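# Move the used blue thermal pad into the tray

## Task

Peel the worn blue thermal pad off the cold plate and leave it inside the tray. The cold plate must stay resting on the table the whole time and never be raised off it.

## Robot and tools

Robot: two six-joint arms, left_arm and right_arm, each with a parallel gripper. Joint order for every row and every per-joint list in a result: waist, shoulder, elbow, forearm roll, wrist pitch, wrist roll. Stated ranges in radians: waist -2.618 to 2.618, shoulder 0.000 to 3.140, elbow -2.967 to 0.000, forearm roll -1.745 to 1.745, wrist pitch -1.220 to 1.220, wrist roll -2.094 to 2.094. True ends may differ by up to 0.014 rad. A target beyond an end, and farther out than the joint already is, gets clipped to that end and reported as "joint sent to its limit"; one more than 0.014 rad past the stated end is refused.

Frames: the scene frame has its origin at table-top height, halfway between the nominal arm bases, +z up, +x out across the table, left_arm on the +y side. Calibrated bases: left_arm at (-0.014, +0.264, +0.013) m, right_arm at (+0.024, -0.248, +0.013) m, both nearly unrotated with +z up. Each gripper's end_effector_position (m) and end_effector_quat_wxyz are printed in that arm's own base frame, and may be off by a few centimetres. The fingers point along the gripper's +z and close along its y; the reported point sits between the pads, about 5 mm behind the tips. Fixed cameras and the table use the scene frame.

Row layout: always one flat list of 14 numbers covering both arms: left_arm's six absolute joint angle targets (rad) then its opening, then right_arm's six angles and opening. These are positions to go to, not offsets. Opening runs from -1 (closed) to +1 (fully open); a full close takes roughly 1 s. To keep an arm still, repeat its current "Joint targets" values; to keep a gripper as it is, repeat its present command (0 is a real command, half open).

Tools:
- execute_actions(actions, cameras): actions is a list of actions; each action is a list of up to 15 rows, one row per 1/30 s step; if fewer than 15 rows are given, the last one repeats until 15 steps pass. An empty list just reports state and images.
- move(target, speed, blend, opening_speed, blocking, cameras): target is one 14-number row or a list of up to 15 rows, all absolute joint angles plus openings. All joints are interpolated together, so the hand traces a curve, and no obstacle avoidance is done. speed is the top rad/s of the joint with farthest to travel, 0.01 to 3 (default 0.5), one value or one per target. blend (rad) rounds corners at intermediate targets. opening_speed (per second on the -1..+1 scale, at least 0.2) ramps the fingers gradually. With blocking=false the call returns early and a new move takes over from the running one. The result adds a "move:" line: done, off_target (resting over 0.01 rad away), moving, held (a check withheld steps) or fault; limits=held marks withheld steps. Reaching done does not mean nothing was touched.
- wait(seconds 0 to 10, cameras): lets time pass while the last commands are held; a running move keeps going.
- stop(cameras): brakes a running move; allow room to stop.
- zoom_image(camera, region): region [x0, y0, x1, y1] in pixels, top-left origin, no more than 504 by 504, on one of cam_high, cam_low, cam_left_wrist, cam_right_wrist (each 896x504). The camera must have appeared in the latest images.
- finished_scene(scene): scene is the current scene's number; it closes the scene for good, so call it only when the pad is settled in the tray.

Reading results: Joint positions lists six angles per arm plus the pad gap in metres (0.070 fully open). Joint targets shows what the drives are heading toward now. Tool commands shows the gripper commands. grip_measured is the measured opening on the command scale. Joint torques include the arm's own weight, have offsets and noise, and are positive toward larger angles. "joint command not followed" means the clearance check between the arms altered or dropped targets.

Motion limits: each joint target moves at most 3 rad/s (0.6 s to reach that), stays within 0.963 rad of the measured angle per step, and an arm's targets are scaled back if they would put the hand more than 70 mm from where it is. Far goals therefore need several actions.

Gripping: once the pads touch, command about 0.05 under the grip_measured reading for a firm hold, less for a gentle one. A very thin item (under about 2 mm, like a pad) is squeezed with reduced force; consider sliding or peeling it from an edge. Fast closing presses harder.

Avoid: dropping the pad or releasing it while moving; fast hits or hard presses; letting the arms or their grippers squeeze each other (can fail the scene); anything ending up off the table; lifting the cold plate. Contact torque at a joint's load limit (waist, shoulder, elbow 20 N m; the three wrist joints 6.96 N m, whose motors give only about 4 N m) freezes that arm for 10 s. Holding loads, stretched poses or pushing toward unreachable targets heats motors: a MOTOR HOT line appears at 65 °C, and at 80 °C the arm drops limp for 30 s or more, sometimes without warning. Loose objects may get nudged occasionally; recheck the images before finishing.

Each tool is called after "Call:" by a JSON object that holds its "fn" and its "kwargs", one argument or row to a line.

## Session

Call:
{"fn": "execute_actions", "kwargs": {
  "actions": []
}}

Scene clock: 0.00 s.
left_arm: end_effector_position=(+0.3578, -0.1827, +0.1401) grip_measured=+0.98 end_effector_quat_wxyz=(+0.380, +0.113, +0.916, -0.055) | right_arm: end_effector_position=(+0.4704, -0.1670, +0.2069) grip_measured=+1.00 end_effector_quat_wxyz=(+0.438, +0.418, +0.786, -0.125)
Joint positions: left_arm=[-0.601 1.519 -0.89 0.733 0.356 -0.961 0.069] | right_arm=[-0.123 1.785 -1.395 -0.926 0.654 1.437 0.07]
Joint torques (N m): no reading
Joint targets: left_arm=[-0.601 1.519 -0.890 0.733 0.356 -0.961] | right_arm=[-0.123 1.785 -1.395 -0.926 0.654 1.437]
Tool commands: left_gripper/opening=+1.0 right_gripper/opening=+1.0
camera_calibration:
cam_left_wrist: T_world_to_cam=[[-0.235077, -0.971975, 0.00200438, -0.0898673], [-0.959656, 0.231769, -0.159198, 0.404988], [0.154272, -0.0393473, -0.987245, 0.198994], [0, 0, 0, 1]] pos_world=[0.336824, -0.173383, 0.261109]
cam_right_wrist: T_world_to_cam=[[-0.774306, -0.612139, -0.160429, 0.294172], [-0.550452, 0.77659, -0.306447, 0.451949], [0.312175, -0.148976, -0.938271, 0.148234], [0, 0, 0, 1]] pos_world=[0.43028, -0.148822, 0.324776]

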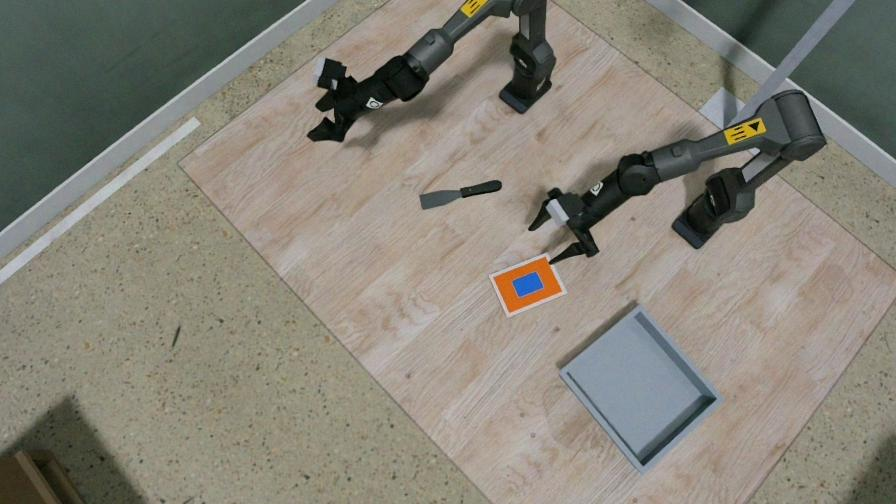

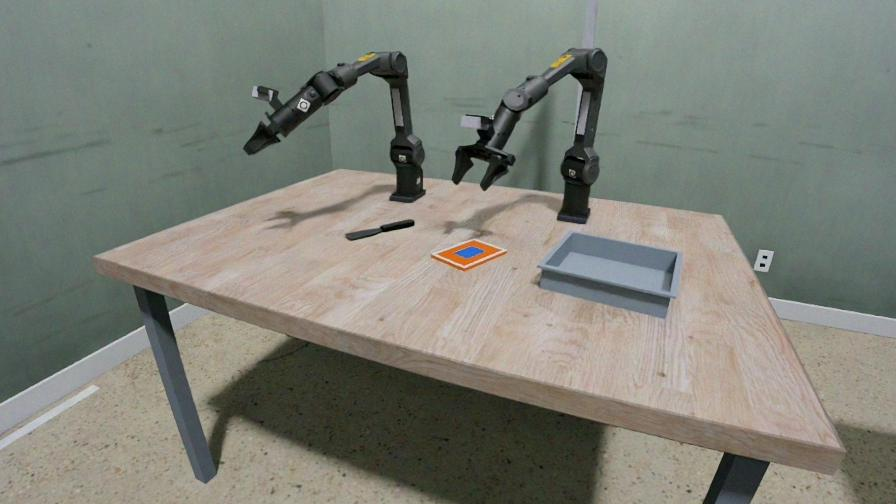

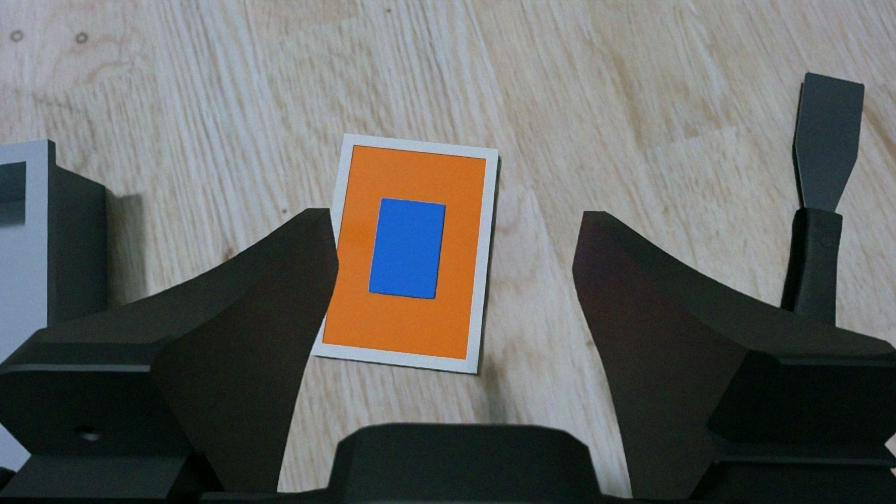

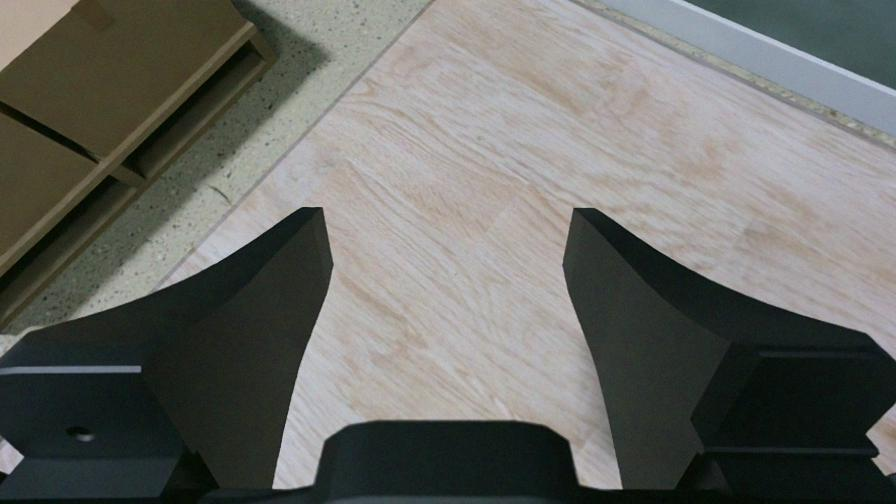

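Call:
{"fn": "move", "kwargs": {
  "target": [
    [-0.45,1.9,-1.6,0,1.1,-0.05,0.6,-0.1,1.6,-1.3,0,0.2,1.5,-1],
    [-0.3932,2.2183,-1.7055,0,1.1453,-0.051,0.32,-0.1,1.6,-1.3,0,0.2,1.5,-1]
  ],
  "speed": [0.9,0.4],
  "cameras": ["cam_left_wrist"]
}}

Scene clock: 14.87 s.
left_arm: end_effector_position=(+0.4049, -0.1680, +0.0192) grip_measured=+0.32 end_effector_quat_wxyz=(-0.001, +0.170, +0.985, +0.000) | right_arm: end_effector_position=(+0.4972, -0.0501, +0.2840) grip_measured=-1.00 end_effector_quat_wxyz=(+0.419, +0.600, +0.583, +0.353)
Joint positions: left_arm=[-0.393 2.219 -1.705 0 1.145 -0.05 0.046] | right_arm=[-0.1 1.6 -1.3 0 0.199 1.5 0]
Joint torques (N m): left_arm=[-0.34 -14.51 -4.4 -0.06 -0.28 -0.22] | right_arm=[-0.62 -8.14 -6.13 -0.24 -0.63 0]
Joint targets: left_arm=[-0.393 2.218 -1.706 0.000 1.145 -0.051] | right_arm=[-0.100 1.600 -1.300 0.000 0.200 1.500]
move: done
cam_left_wrist: T_world_to_cam=[[-0.333759, -0.942477, -0.0184654, -0.0189339], [-0.766003, 0.259744, 0.588024, 0.339481], [-0.549403, 0.210403, -0.808632, 0.396398], [0, 0, 0, 1]] pos_world=[0.471506, -0.189426, 0.120567]

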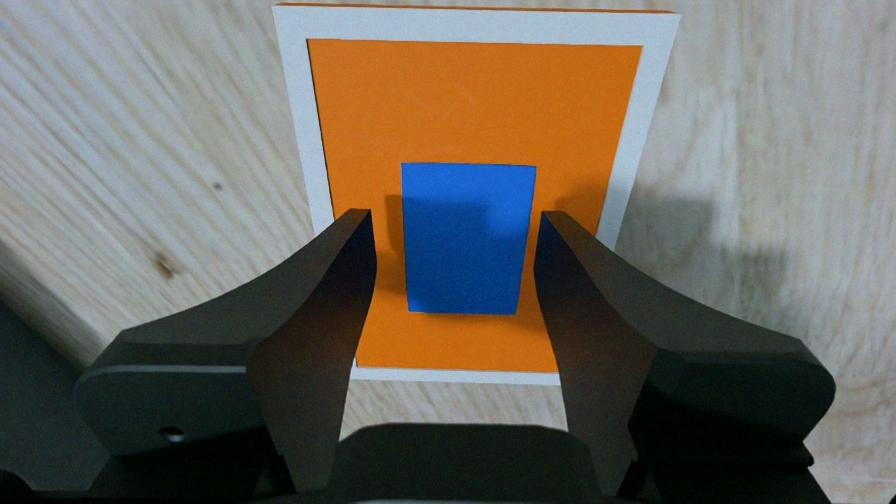

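Call:
{"fn": "move", "kwargs": {
  "target": [
    [-0.398,2.2568,-1.7133,0,1.1147,-0.075,0.32,-0.1,1.6,-1.3,0,0.2,1.5,-1],
    [-0.398,2.2609,-1.7083,0,1.1055,-0.075,0.32,-0.1,1.6,-1.3,0,0.2,1.5,-1],
    [-0.398,2.2609,-1.7083,0,1.1055,-0.075,-0.2,-0.1,1.6,-1.3,0,0.2,1.5,-1]
  ],
  "speed": [0.08,0.02,0.02],
  "opening_speed": 0.4,
  "cameras": ["cam_left_wrist"]
}}

Scene clock: 26.30 s.
left_arm: end_effector_position=(+0.4092, -0.1721, +0.0023) grip_measured=-0.18 end_effector_quat_wxyz=(+0.001, +0.161, +0.987, +0.000) | right_arm: end_effector_position=(+0.4972, -0.0501, +0.2840) grip_measured=-1.00 end_effector_quat_wxyz=(+0.419, +0.600, +0.583, +0.353)
Joint positions: left_arm=[-0.398 2.26 -1.709 0 1.106 -0.075 0.029] | right_arm=[-0.1 1.6 -1.3 0 0.199 1.5 0]
Joint torques (N m): left_arm=[2.55 -5.59 -0.65 0.86 0.35 -0.02] | right_arm=[-1.29 -8.31 -6.38 0.05 -0.83 -0.09]
Joint targets: left_arm=[-0.398 2.261 -1.708 0.000 1.105 -0.075] | right_arm=[-0.100 1.600 -1.300 0.000 0.200 1.500]
move: done
cam_left_wrist: T_world_to_cam=[[-0.314869, -0.948959, -0.0182641, -0.0305651], [-0.772661, 0.245102, 0.585594, 0.353959], [-0.551228, 0.198497, -0.810399, 0.384629], [0, 0, 0, 1]] pos_world=[0.475885, -0.192109, 0.103869]

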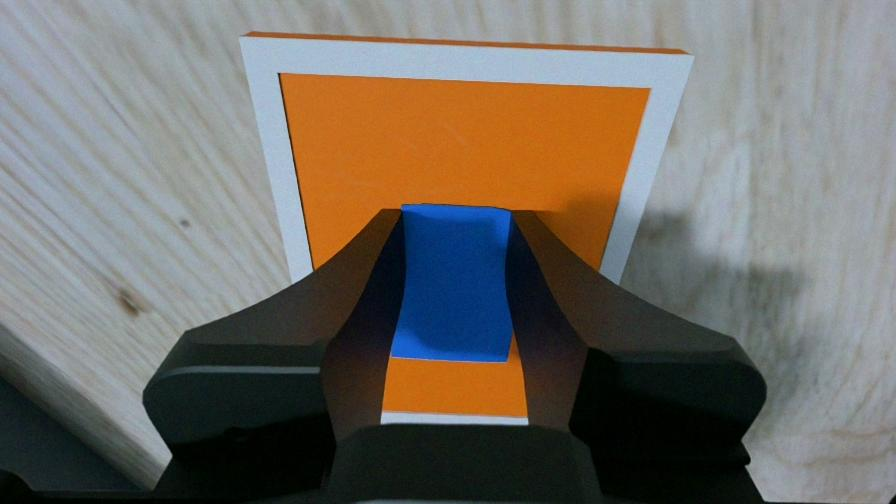

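Call:
{"fn": "move", "kwargs": {
  "target": [
    [-0.398,2.2609,-1.7083,0,1.1055,-0.075,-0.2,-0.1,1.6,-1.3,0,0.2,1.5,-1],
    [-0.398,2.2609,-1.7083,0,1.1055,-0.075,-1,-0.1,1.6,-1.3,0,0.2,1.5,-1],
    [-0.398,2.258,-1.7115,0,1.112,-0.075,-1,-0.1,1.6,-1.3,0,0.2,1.5,-1],
    [-0.398,2.1621,-1.5177,0,0.8828,-0.075,-1,-0.1,1.6,-1.3,0,0.2,1.5,-1],
    [-0.398,2.0808,-1.3457,0,0.6611,-0.075,-1,-0.1,1.6,-1.3,0,0.2,1.5,-1]
  ],
  "speed": [0.02,0.02,0.02,0.13,0.13],
  "opening_speed": 0.5,
  "cameras": ["cam_left_wrist","cam_low"]
}}

Call:
{"fn": "zoom_image", "kwargs": {
  "camera": "cam_low",
  "region": [425, 200, 525, 275]
}}

Scene clock: 44.53 s.
left_arm: end_effector_position=(+0.4078, -0.1715, +0.0025) grip_measured=-0.83 end_effector_quat_wxyz=(+0.128, +0.159, +0.978, -0.031) | right_arm: end_effector_position=(+0.4972, -0.0501, +0.2840) grip_measured=-1.00 end_effector_quat_wxyz=(+0.419, +0.600, +0.583, +0.353)
Joint positions: left_arm=[-0.398 2.081 -1.345 0 0.659 -0.075 0.006] | right_arm=[-0.1 1.6 -1.3 0 0.199 1.5 0]
Joint torques (N m): left_arm=[-1.7 -0.75 -0.33 -0.98 -0.3 -0.15] | right_arm=[-1.28 -8.59 -5.97 -0.12 -0.66 0.07]
Joint targets: left_arm=[-0.398 2.081 -1.346 0.000 0.661 -0.075] | right_arm=[-0.100 1.600 -1.300 0.000 0.200 1.500]
move: done
cam_left_wrist: T_world_to_cam=[[-0.312764, -0.949828, 0.00224761, -0.0315167], [-0.886973, 0.292912, 0.357045, 0.408061], [-0.33979, 0.109677, -0.934084, 0.282789], [0, 0, 0, 1]] pos_world=[0.448171, -0.180477, 0.118523]
Images, in order (width x height): cam_low 896x504, cam_left_wrist 896x504.

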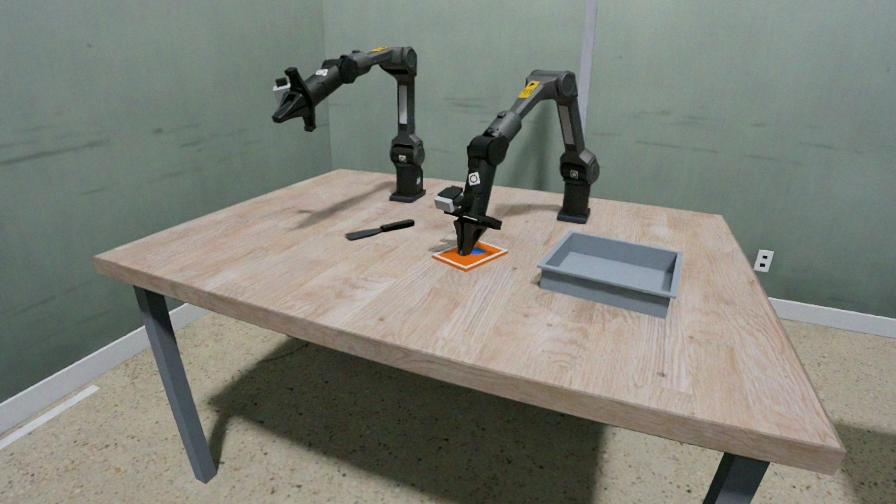

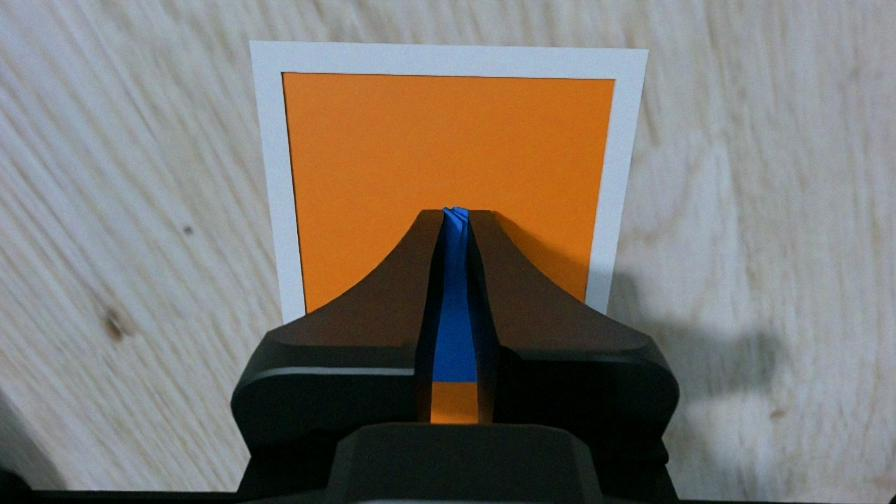

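Scaled by 5.040 (camera's finer frame: 1280x720).

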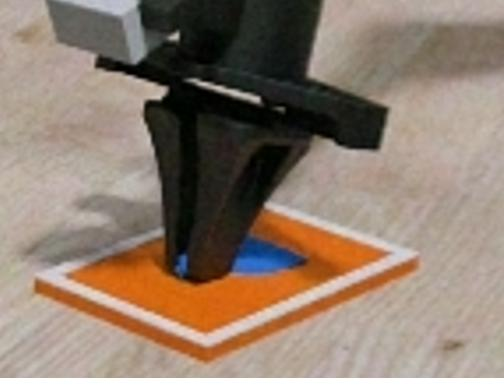

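Call:
{"fn": "move", "kwargs": {
  "target": [
    [-0.398,2.0205,-1.19,0,0.43,-0.075,-1,0.1,1.75,-1.2,0,0.1,1.5,-1],
    [-0.398,1.9703,-1.0446,0,0.2058,-0.075,-1,0.25,1.85,-1.15,0,0.05,1.5,-1],
    [-0.398,1.9605,-0.922,0,-0.04,-0.075,-1,0.35,1.95,-1.1,0,0,1.5,-1],
    [-0.398,1.954,-0.7999,0,-0.2854,-0.075,-1,0.4,2.014,-1.07,0,-0.071,1.5,-1],
    [-0.398,1.954,-0.7999,0,-0.2854,-0.075,-1,0.5,2.014,-1.07,0,-0.071,1.5,-1]
  ],
  "speed": [0.4,0.16,0.16,0.16,0.3],
  "cameras": ["cam_left_wrist","cam_low"]
}}

Call:
{"fn": "zoom_image", "kwargs": {
  "camera": "cam_low",
  "region": [395, 170, 525, 275]
}}

Scene clock: 58.70 s.
left_arm: end_effector_position=(+0.4048, -0.1702, +0.0052) grip_measured=-0.84 end_effector_quat_wxyz=(+0.374, +0.148, +0.911, -0.090) | right_arm: end_effector_position=(+0.4329, +0.2370, +0.0294) grip_measured=-1.00 end_effector_quat_wxyz=(+0.206, +0.443, +0.811, +0.322)
Joint positions: left_arm=[-0.398 1.954 -0.8 -0.001 -0.286 -0.075 0.006] | right_arm=[0.501 2.014 -1.07 0 -0.071 1.5 0]
Joint torques (N m): left_arm=[-0.81 1.38 4.86 0.26 4.28 -0.26] | right_arm=[-1.08 -11.85 -4.84 -0.16 -0.41 0.1]
Joint targets: left_arm=[-0.398 1.954 -0.800 0.000 -0.285 -0.075] | right_arm=[0.500 2.014 -1.070 0.000 -0.071 1.500]
move: done
cam_left_wrist: T_world_to_cam=[[-0.323368, -0.945346, 0.0418851, -0.0262834], [-0.936317, 0.313248, -0.158705, 0.430189], [0.136911, -0.0905379, -0.986437, 0.0572662], [0, 0, 0, 1]] pos_world=[0.386453, -0.154418, 0.125863]
Images, in order (width x height): cam_low 896x504, cam_left_wrist 896x504.

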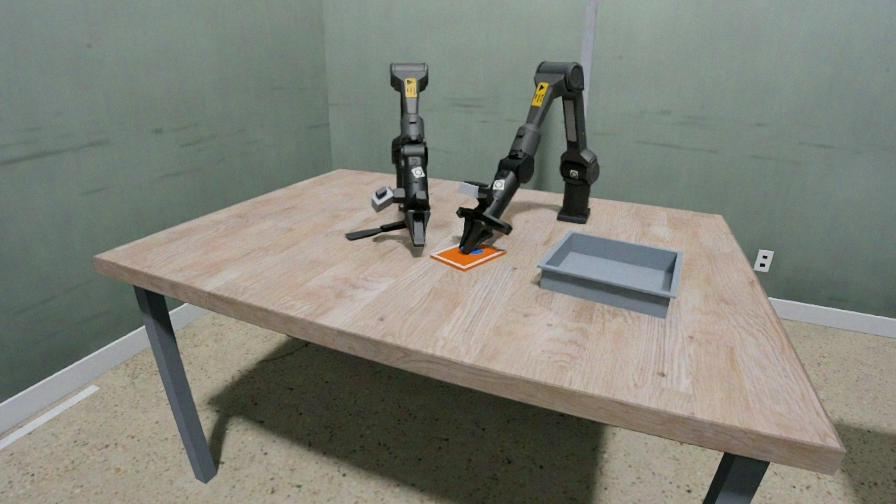

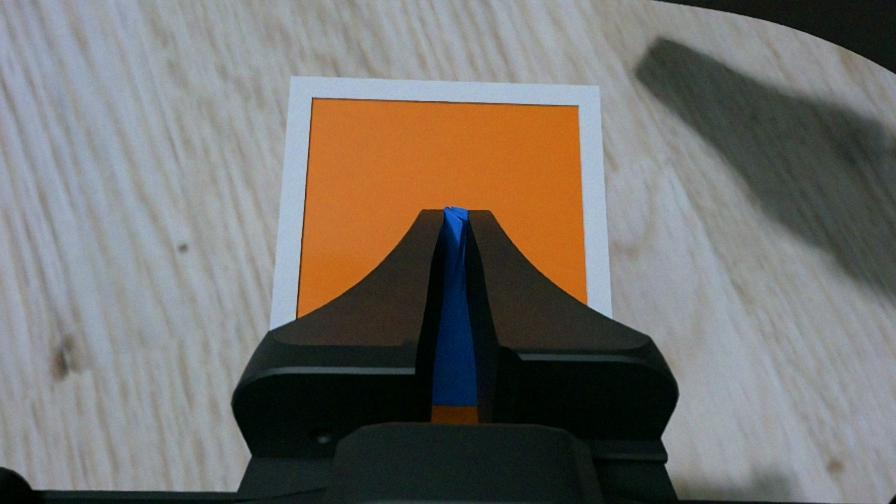

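Scaled by 3.877 (camera's finer frame: 1280x720).

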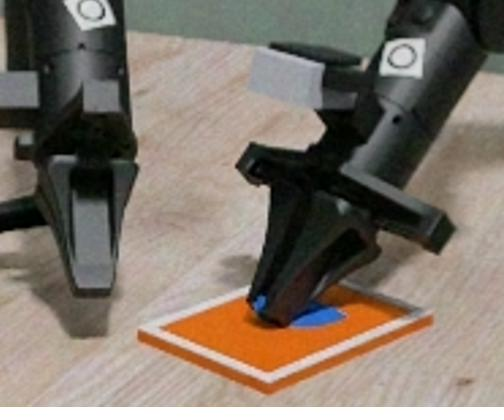

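Call:
{"fn": "move", "kwargs": {
  "target": [
    [-0.398,1.954,-0.7999,0,-0.2854,-0.075,-1,0.628,2.014,-1.07,0,-0.071,1.5,-1],
    [-0.398,1.954,-0.7999,0,-0.2854,-0.075,-1,0.628,2.06,-1.0558,0,-0.1318,1.5,-1]
  ],
  "speed": [0.25,0.05],
  "cameras": ["cam_left_wrist","cam_low"]
}}

Call:
{"fn": "zoom_image", "kwargs": {
  "camera": "cam_low",
  "region": [395, 170, 525, 275]
}}

Scene clock: 68.30 s.
left_arm: end_effector_position=(+0.4048, -0.1702, +0.0052) grip_measured=-0.84 end_effector_quat_wxyz=(+0.374, +0.148, +0.911, -0.090) | right_arm: end_effector_position=(+0.3994, +0.2902, +0.0116) grip_measured=-1.00 end_effector_quat_wxyz=(+0.186, +0.390, +0.837, +0.335)
Joint positions: left_arm=[-0.398 1.954 -0.8 -0.001 -0.286 -0.075 0.006] | right_arm=[0.628 2.06 -1.056 0 -0.132 1.5 0]
Joint torques (N m): left_arm=[0.27 1.04 3.13 0 3.77 -0.15] | right_arm=[-1.29 -11.14 -4.05 -0.16 -0.54 0.07]
Joint targets: left_arm=[-0.398 1.954 -0.800 0.000 -0.285 -0.075] | right_arm=[0.628 2.060 -1.056 0.000 -0.132 1.500]
move: done
cam_left_wrist: T_world_to_cam=[[-0.323368, -0.945346, 0.0418851, -0.0262834], [-0.936317, 0.313248, -0.158705, 0.430189], [0.136911, -0.0905379, -0.986437, 0.0572662], [0, 0, 0, 1]] pos_world=[0.386453, -0.154418, 0.125863]
Images, in order (width x height): cam_low 896x504, cam_left_wrist 896x504.

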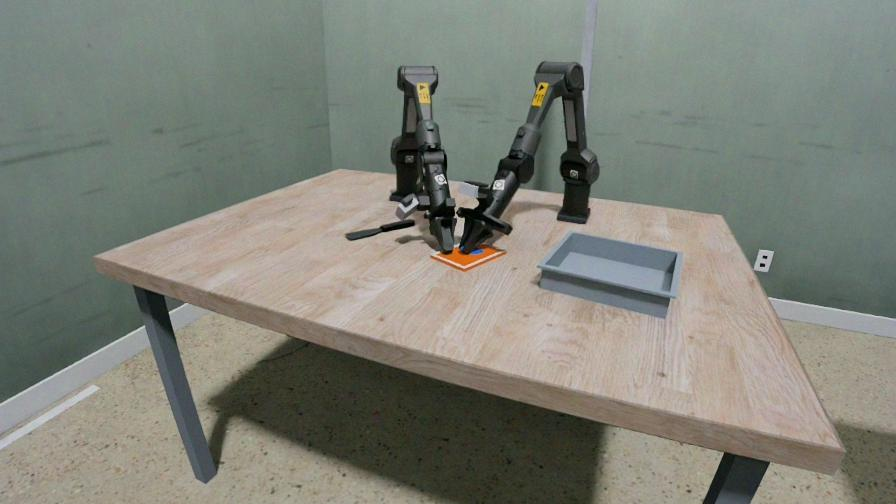

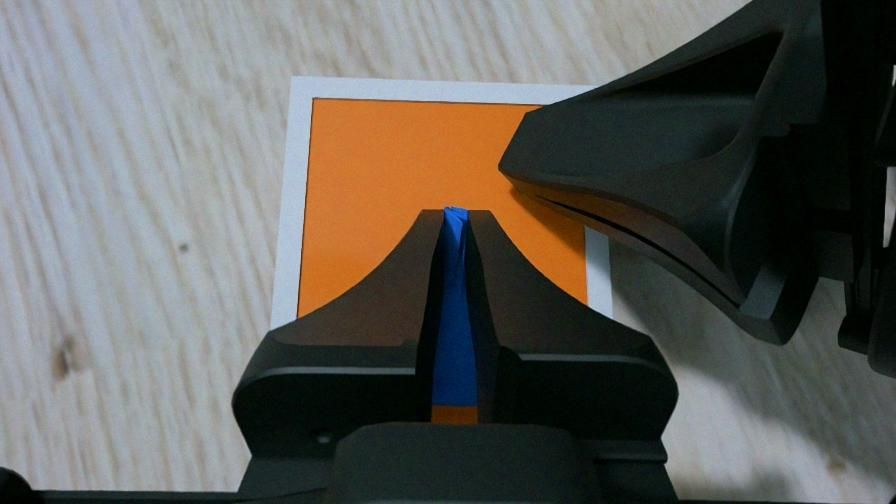

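Scaled by 3.877 (camera's finer frame: 1280x720).

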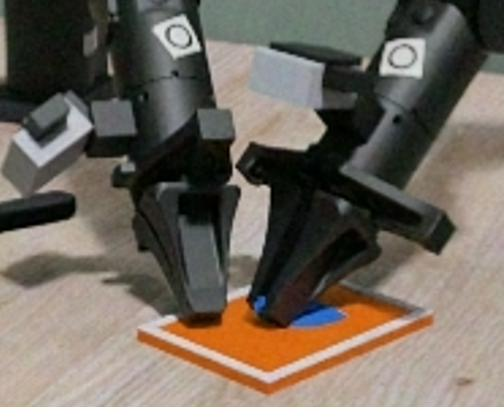

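Call:
{"fn": "move", "kwargs": {
  "target": [
    [-0.398,1.954,-0.7999,0,-0.2854,-0.075,-1,0.628,2.068,-1.0535,0,-0.142,1.5,-1],
    [-0.398,1.954,-0.7999,0,-0.2854,-0.075,-1,0.628,2.073,-1.0515,0,-0.149,1.5,-1]
  ],
  "speed": 0.03,
  "cameras": ["cam_low"]
}}

Scene clock: 82.87 s.
left_arm: end_effector_position=(+0.4048, -0.1702, +0.0052) grip_measured=-0.84 end_effector_quat_wxyz=(+0.374, +0.148, +0.911, -0.090) | right_arm: end_effector_position=(+0.3996, +0.2903, +0.0077) grip_measured=-1.00 end_effector_quat_wxyz=(+0.187, +0.390, +0.837, +0.336)
Joint positions: left_arm=[-0.398 1.954 -0.8 -0.001 -0.286 -0.075 0.006] | right_arm=[0.628 2.071 -1.052 0 -0.15 1.5 0]
Joint torques (N m): left_arm=[0.24 0.98 3.03 0.01 3.8 -0.06] | right_arm=[-1.27 -8.43 -2.9 -0.16 -0.17 0.02]
Joint targets: left_arm=[-0.398 1.954 -0.800 0.000 -0.285 -0.075] | right_arm=[0.628 2.073 -1.051 0.000 -0.149 1.500]
move: done

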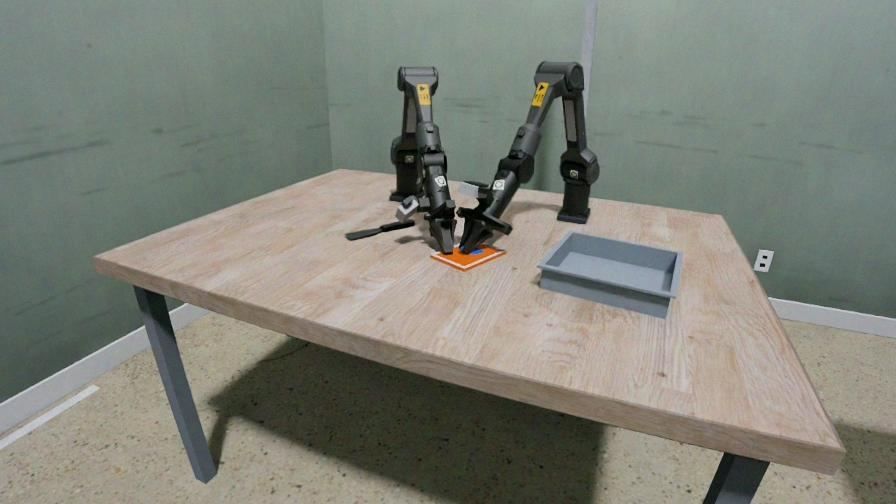

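Call:
{"fn": "move", "kwargs": {
  "target": [
    [-0.398,1.954,-0.7999,0,-0.2854,-0.075,-1,0.628,2.079,-1.0505,0,-0.154,1.5,-1],
    [-0.398,1.954,-0.7999,0,-0.2854,-0.075,-1,0.628,2.082,-1.0495,0,-0.156,1.5,-1]
  ],
  "speed": 0.03,
  "cameras": ["cam_high"]
}}

Scene clock: 86.83 s.
left_arm: end_effector_position=(+0.4048, -0.1702, +0.0052) grip_measured=-0.84 end_effector_quat_wxyz=(+0.374, +0.148, +0.911, -0.090) | right_arm: end_effector_position=(+0.3995, +0.2903, +0.0059) grip_measured=-1.00 end_effector_quat_wxyz=(+0.187, +0.390, +0.837, +0.336)
Joint positions: left_arm=[-0.398 1.954 -0.8 -0.001 -0.286 -0.075 0.006] | right_arm=[0.628 2.076 -1.05 0 -0.157 1.5 0]
Joint torques (N m): left_arm=[0.23 0.94 3.04 0.02 3.78 -0.06] | right_arm=[-1.28 5.15 2.23 -0.16 1.6 0]
Joint targets: left_arm=[-0.398 1.954 -0.800 0.000 -0.285 -0.075] | right_arm=[0.628 2.082 -1.049 0.000 -0.156 1.500]
move: done

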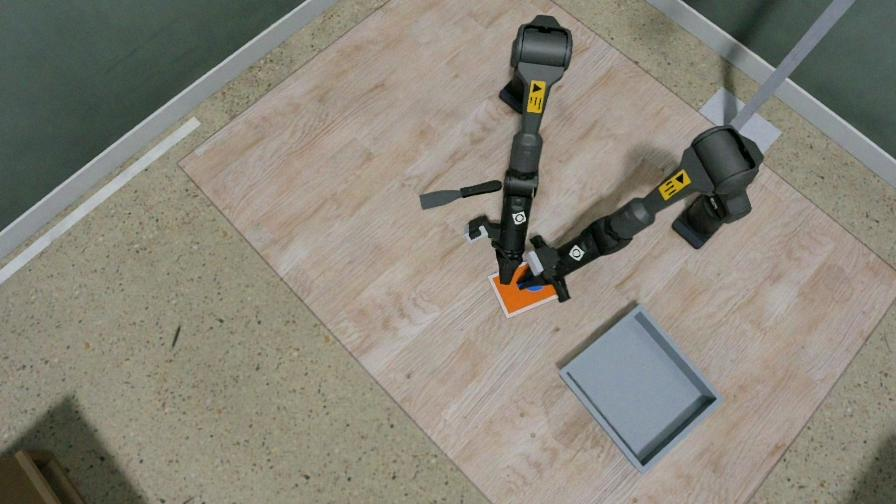

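Torque +5: good. Peel.

Call:
{"fn": "move", "kwargs": {
  "target": [
    [-0.398,1.8788,-0.7042,0,-0.3019,-0.075,-1,0.628,2.082,-1.0495,0,-0.156,1.5,-1],
    [-0.398,1.842,-0.666,0,-0.3034,-0.075,-1,0.628,2.082,-1.0495,0,-0.156,1.5,-1]
  ],
  "speed": 0.03,
  "cameras": ["cam_high","cam_low"]
}}

Call:
{"fn": "zoom_image", "kwargs": {
  "camera": "cam_low",
  "region": [390, 190, 550, 280]
}}

Scene clock: 96.23 s.
left_arm: end_effector_position=(+0.3733, -0.1568, +0.0154) grip_measured=-0.85 end_effector_quat_wxyz=(+0.371, +0.148, +0.912, -0.090) | right_arm: end_effector_position=(+0.3991, +0.2900, +0.0055) grip_measured=-1.00 end_effector_quat_wxyz=(+0.186, +0.390, +0.837, +0.335)
Joint positions: left_arm=[-0.398 1.842 -0.665 -0.001 -0.303 -0.075 0.005] | right_arm=[0.628 2.076 -1.05 0 -0.156 1.5 0]
Joint torques (N m): left_arm=[0.34 -8.33 -1.51 0 -0.45 -0.1] | right_arm=[-1.27 5.33 6.04 -0.16 2.86 -0.03]
Joint targets: left_arm=[-0.398 1.842 -0.666 0.000 -0.303 -0.075] | right_arm=[0.628 2.082 -1.050 0.000 -0.156 1.500]
move: done

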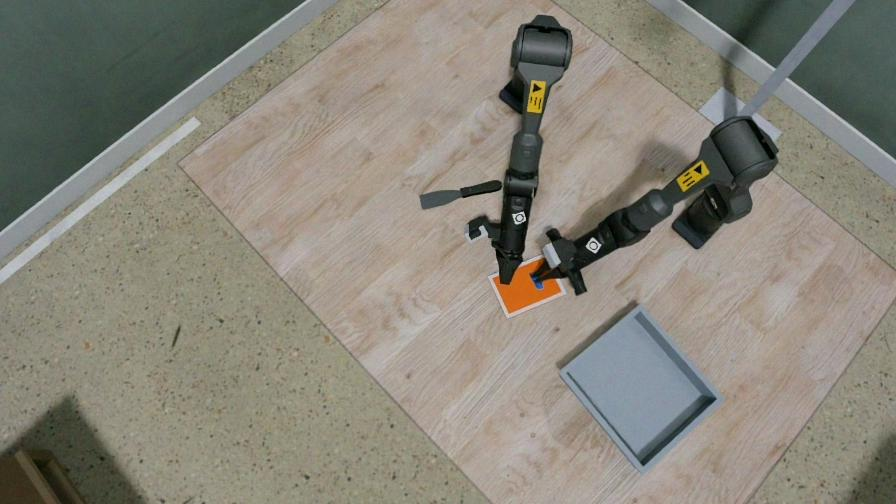

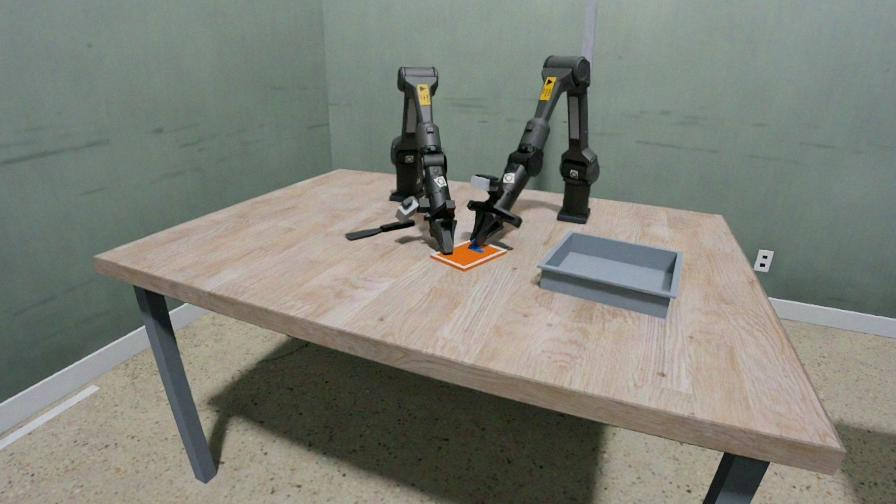

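Scaled by 3.150 (camera's finer frame: 1280x720).

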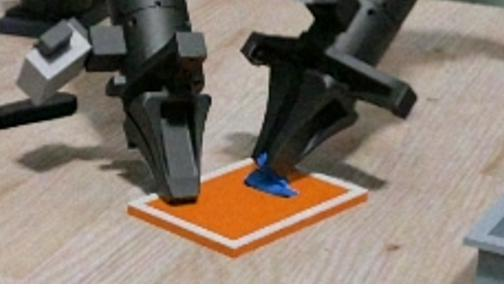

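Peeling well.

Call:
{"fn": "move", "kwargs": {
  "target": [
    [-0.398,1.8047,-0.6271,0,-0.3049,-0.075,-1,0.628,2.082,-1.0495,0,-0.156,1.5,-1],
    [-0.398,1.7183,-0.5562,0,-0.2894,-0.075,-1,0.628,2.082,-1.0495,0,-0.156,1.5,-1],
    [-0.398,1.65,-0.56,0,-0.2894,-0.075,-1,0.628,2.082,-1.0495,0,-0.156,1.5,-1]
  ],
  "speed": [0.03,0.035,0.05],
  "cameras": ["cam_high","cam_low"]
}}

Call:
{"fn": "zoom_image", "kwargs": {
  "camera": "cam_low",
  "region": [390, 190, 550, 280]
}}

Scene clock: 110.53 s.
left_arm: end_effector_position=(+0.3519, -0.1479, +0.0565) grip_measured=-0.86 end_effector_quat_wxyz=(+0.404, +0.146, +0.898, -0.097) | right_arm: end_effector_position=(+0.3991, +0.2900, +0.0055) grip_measured=-1.00 end_effector_quat_wxyz=(+0.186, +0.390, +0.837, +0.335)
Joint positions: left_arm=[-0.398 1.65 -0.56 -0.001 -0.289 -0.075 0.005] | right_arm=[0.628 2.076 -1.05 0 -0.156 1.5 0]
Joint torques (N m): left_arm=[0.37 -7.41 -3.46 -0.03 -1.12 -0.15] | right_arm=[-1.26 5.35 6.04 -0.17 2.85 -0.08]
Joint targets: left_arm=[-0.398 1.650 -0.560 0.000 -0.289 -0.075] | right_arm=[0.628 2.082 -1.050 0.000 -0.156 1.500]
move: done

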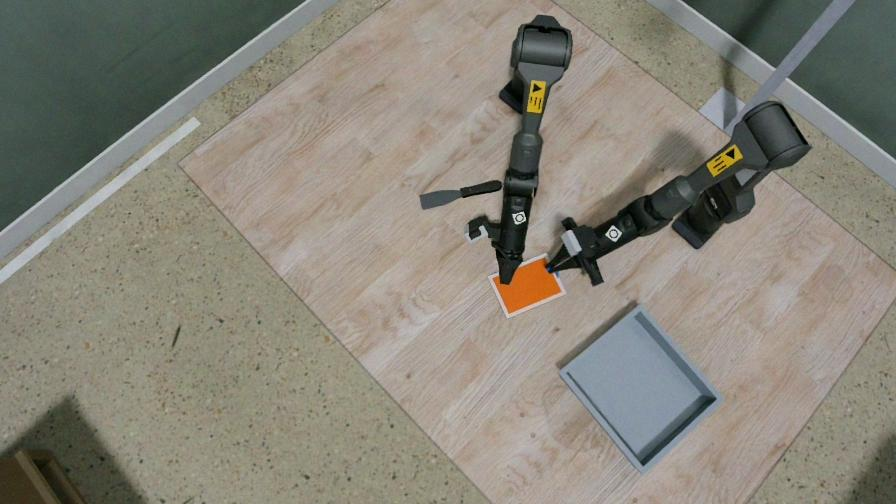

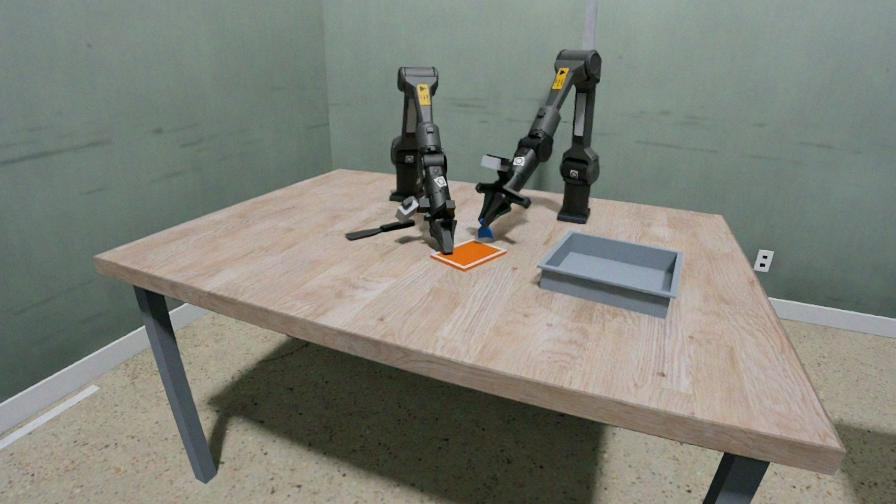

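Scaled by 3.150 (camera's finer frame: 1280x720).

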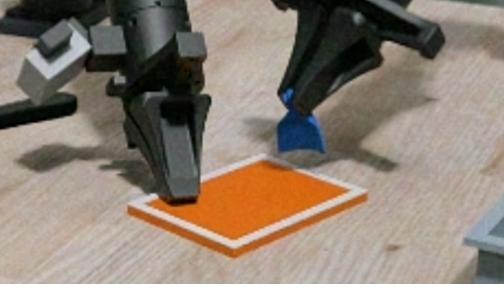

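Free.

Call:
{"fn": "move", "kwargs": {
  "target": [
    [-0.398,1.5,-0.62,0,-0.2,-0.075,-1,0.628,1.98,-1.08,0,-0.04,1.5,-1],
    [-0.3,1.5,-0.7,0,-0.1,-0.075,-1,0.3,1.8,-1.2,0,0.1,1.0,-1]
  ],
  "speed": [0.15,0.4],
  "cameras": []
}}

Call:
{"fn": "move", "kwargs": {
  "target": [
    [0.36,1.6729,-1.3055,0,0.7671,0.117,-1,-0.2,1.6,-1.5,0,0.8,0,-1],
    [0.33,1.9485,-1.3017,0,0.4876,0.117,-1,-0.2,1.6,-1.5,0,0.8,0,-1]
  ],
  "speed": [0.5,0.4],
  "cameras": ["cam_high","cam_low","cam_left_wrist"]
}}

Scene clock: 116.23 s.
left_arm: end_effector_position=(+0.3860, -0.1193, +0.1327) grip_measured=-0.86 end_effector_quat_wxyz=(+0.453, +0.099, +0.882, -0.086) | right_arm: end_effector_position=(+0.4899, +0.1511, +0.1589) grip_measured=-1.00 end_effector_quat_wxyz=(+0.368, +0.304, +0.833, +0.279)
Joint positions: left_arm=[-0.3 1.499 -0.7 -0.001 -0.1 -0.075 0.005] | right_arm=[0.299 1.799 -1.201 0 0.1 0.999 0]
Joint torques (N m): left_arm=[0.44 -5.7 -4.27 0.01 -1.33 -0.17] | right_arm=[0.04 -9.44 -5.48 -0.19 -0.59 0.11]
Joint targets: left_arm=[-0.300 1.500 -0.700 0.000 -0.100 -0.075] | right_arm=[0.300 1.800 -1.200 0.000 0.100 1.000]
move: done

Scene clock: 119.50 s.
left_arm: end_effector_position=(+0.4494, +0.1538, +0.0643) grip_measured=-0.86 end_effector_quat_wxyz=(+0.252, -0.103, +0.960, +0.057) | right_arm: end_effector_position=(+0.4412, -0.0896, +0.2625) grip_measured=-1.00 end_effector_quat_wxyz=(+0.369, +0.093, +0.924, -0.037)
Joint positions: left_arm=[0.33 1.949 -1.301 -0.001 0.487 0.117 0.005] | right_arm=[-0.2 1.599 -1.501 0 0.8 -0.001 0]
Joint torques (N m): left_arm=[0.08 -12.57 -4.53 -0.1 -0.73 -0.22] | right_arm=[-0.06 -7.91 -5.64 0.02 -0.67 0.18]
Joint targets: left_arm=[0.330 1.948 -1.302 0.000 0.488 0.117] | right_arm=[-0.200 1.600 -1.500 0.000 0.800 0.000]
move: done
cam_left_wrist: T_world_to_cam=[[0.236952, -0.968763, -0.0731539, 0.0510799], [-0.963984, -0.243808, 0.106266, 0.460878], [-0.120782, 0.0453393, -0.991643, 0.234088], [0, 0, 0, 1]] pos_world=[0.460449, 0.151237, 0.186893]

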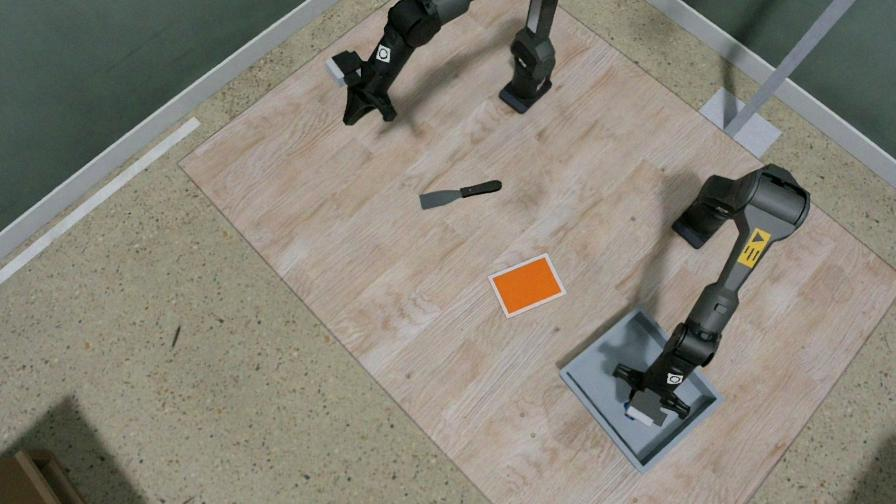

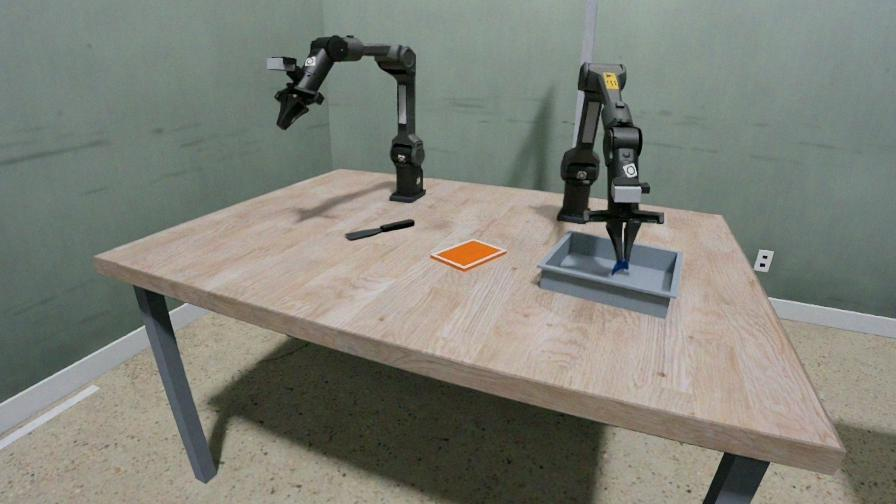

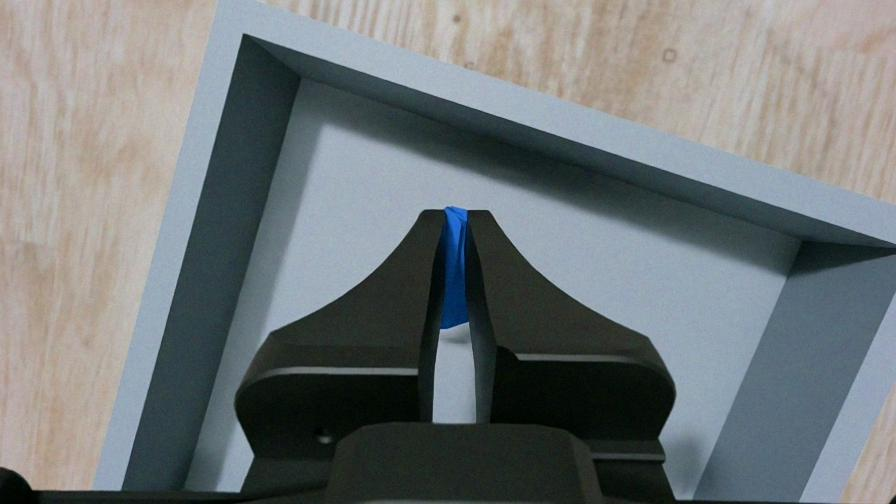

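Call:
{"fn": "move", "kwargs": {
  "target": [
    [0.33,2.0309,-1.2319,0,0.3354,0.117,-1,-0.2,1.6,-1.5,0,0.8,0,-1],
    [0.33,2.052,-1.218,0,0.30,0.117,-1,-0.2,1.6,-1.5,0,0.8,0,-1]
  ],
  "speed": [0.12,0.06],
  "cameras": []
}}

Call:
{"fn": "move", "kwargs": {
  "target": [
    [0.33,2.052,-1.218,0,0.30,0.117,0.7,-0.2,1.6,-1.5,0,0.8,0,-1],
    [0.33,1.97,-1.30,0,0.48,0.117,0.7,-0.2,1.6,-1.5,0,0.8,0,-1],
    [0.33,1.7,-1.30,0,0.75,0.117,0.7,-0.2,1.6,-1.5,0,0.8,0,-1]
  ],
  "speed": [0.1,0.1,0.35],
  "opening_speed": 0.9,
  "cameras": ["cam_high","cam_low","cam_left_wrist"]
}}

Scene clock: 128.43 s.
left_arm: end_effector_position=(+0.4494, +0.1538, +0.0093) grip_measured=-0.86 end_effector_quat_wxyz=(+0.253, -0.103, +0.960, +0.057) | right_arm: end_effector_position=(+0.4412, -0.0896, +0.2625) grip_measured=-1.00 end_effector_quat_wxyz=(+0.369, +0.093, +0.924, -0.037)
Joint positions: left_arm=[0.33 2.052 -1.218 -0.001 0.299 0.117 0.005] | right_arm=[-0.2 1.599 -1.501 0 0.8 0 0]
Joint torques (N m): left_arm=[0.91 -10.35 -2.82 -0.08 -0.52 -0.19] | right_arm=[-0.04 -8.03 -6.64 0.02 -0.5 0.12]
Joint targets: left_arm=[0.330 2.052 -1.218 0.000 0.300 0.117] | right_arm=[-0.200 1.600 -1.500 0.000 0.800 0.000]
move: done

Scene clock: 133.53 s.
left_arm: end_effector_position=(+0.4047, +0.1385, +0.1486) grip_measured=+0.70 end_effector_quat_wxyz=(+0.246, -0.103, +0.962, +0.056) | right_arm: end_effector_position=(+0.4412, -0.0896, +0.2625) grip_measured=-1.00 end_effector_quat_wxyz=(+0.369, +0.093, +0.924, -0.037)
Joint positions: left_arm=[0.33 1.699 -1.3 -0.001 0.751 0.117 0.059] | right_arm=[-0.2 1.599 -1.501 0 0.8 0 0]
Joint torques (N m): left_arm=[-0.32 -7.73 -3.69 -0.07 -0.9 -0.16] | right_arm=[-0.06 -8.11 -6.47 -0.07 -0.48 0.09]
Joint targets: left_arm=[0.330 1.700 -1.300 0.000 0.750 0.117] | right_arm=[-0.200 1.600 -1.500 0.000 0.800 0.000]
move: done
cam_left_wrist: T_world_to_cam=[[0.235921, -0.969112, -0.0718511, 0.0533381], [-0.962468, -0.24323, 0.120397, 0.402275], [-0.134155, 0.0407501, -0.990122, 0.318844], [0, 0, 0, 1]] pos_world=[0.417368, 0.136543, 0.271094]

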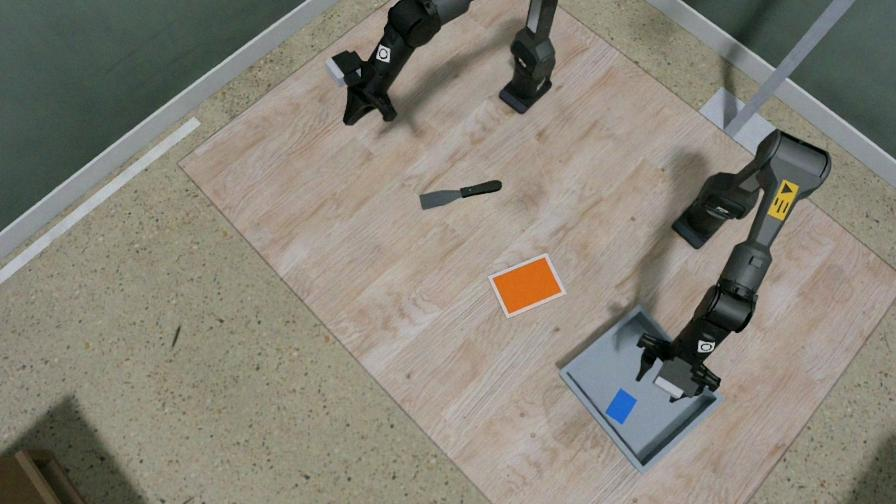

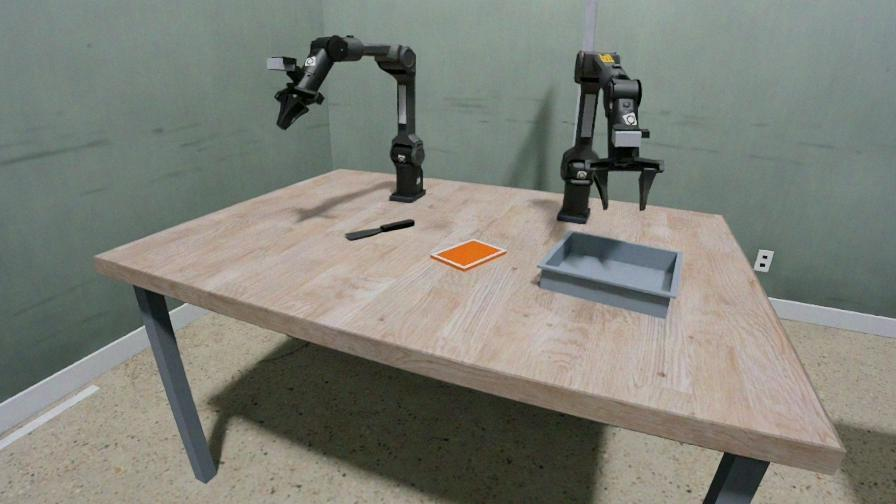

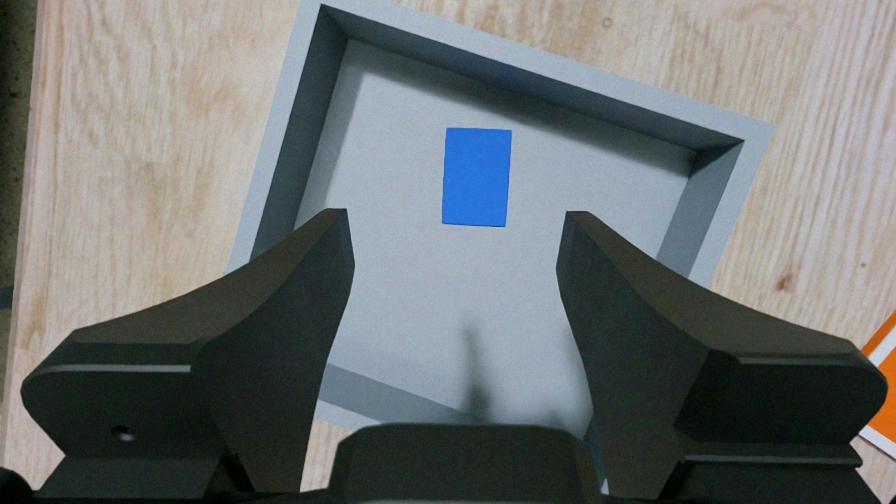

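Call:
{"fn": "finished_scene", "kwargs": {
  "scene": 2
}}

The scene is finished: the task was done.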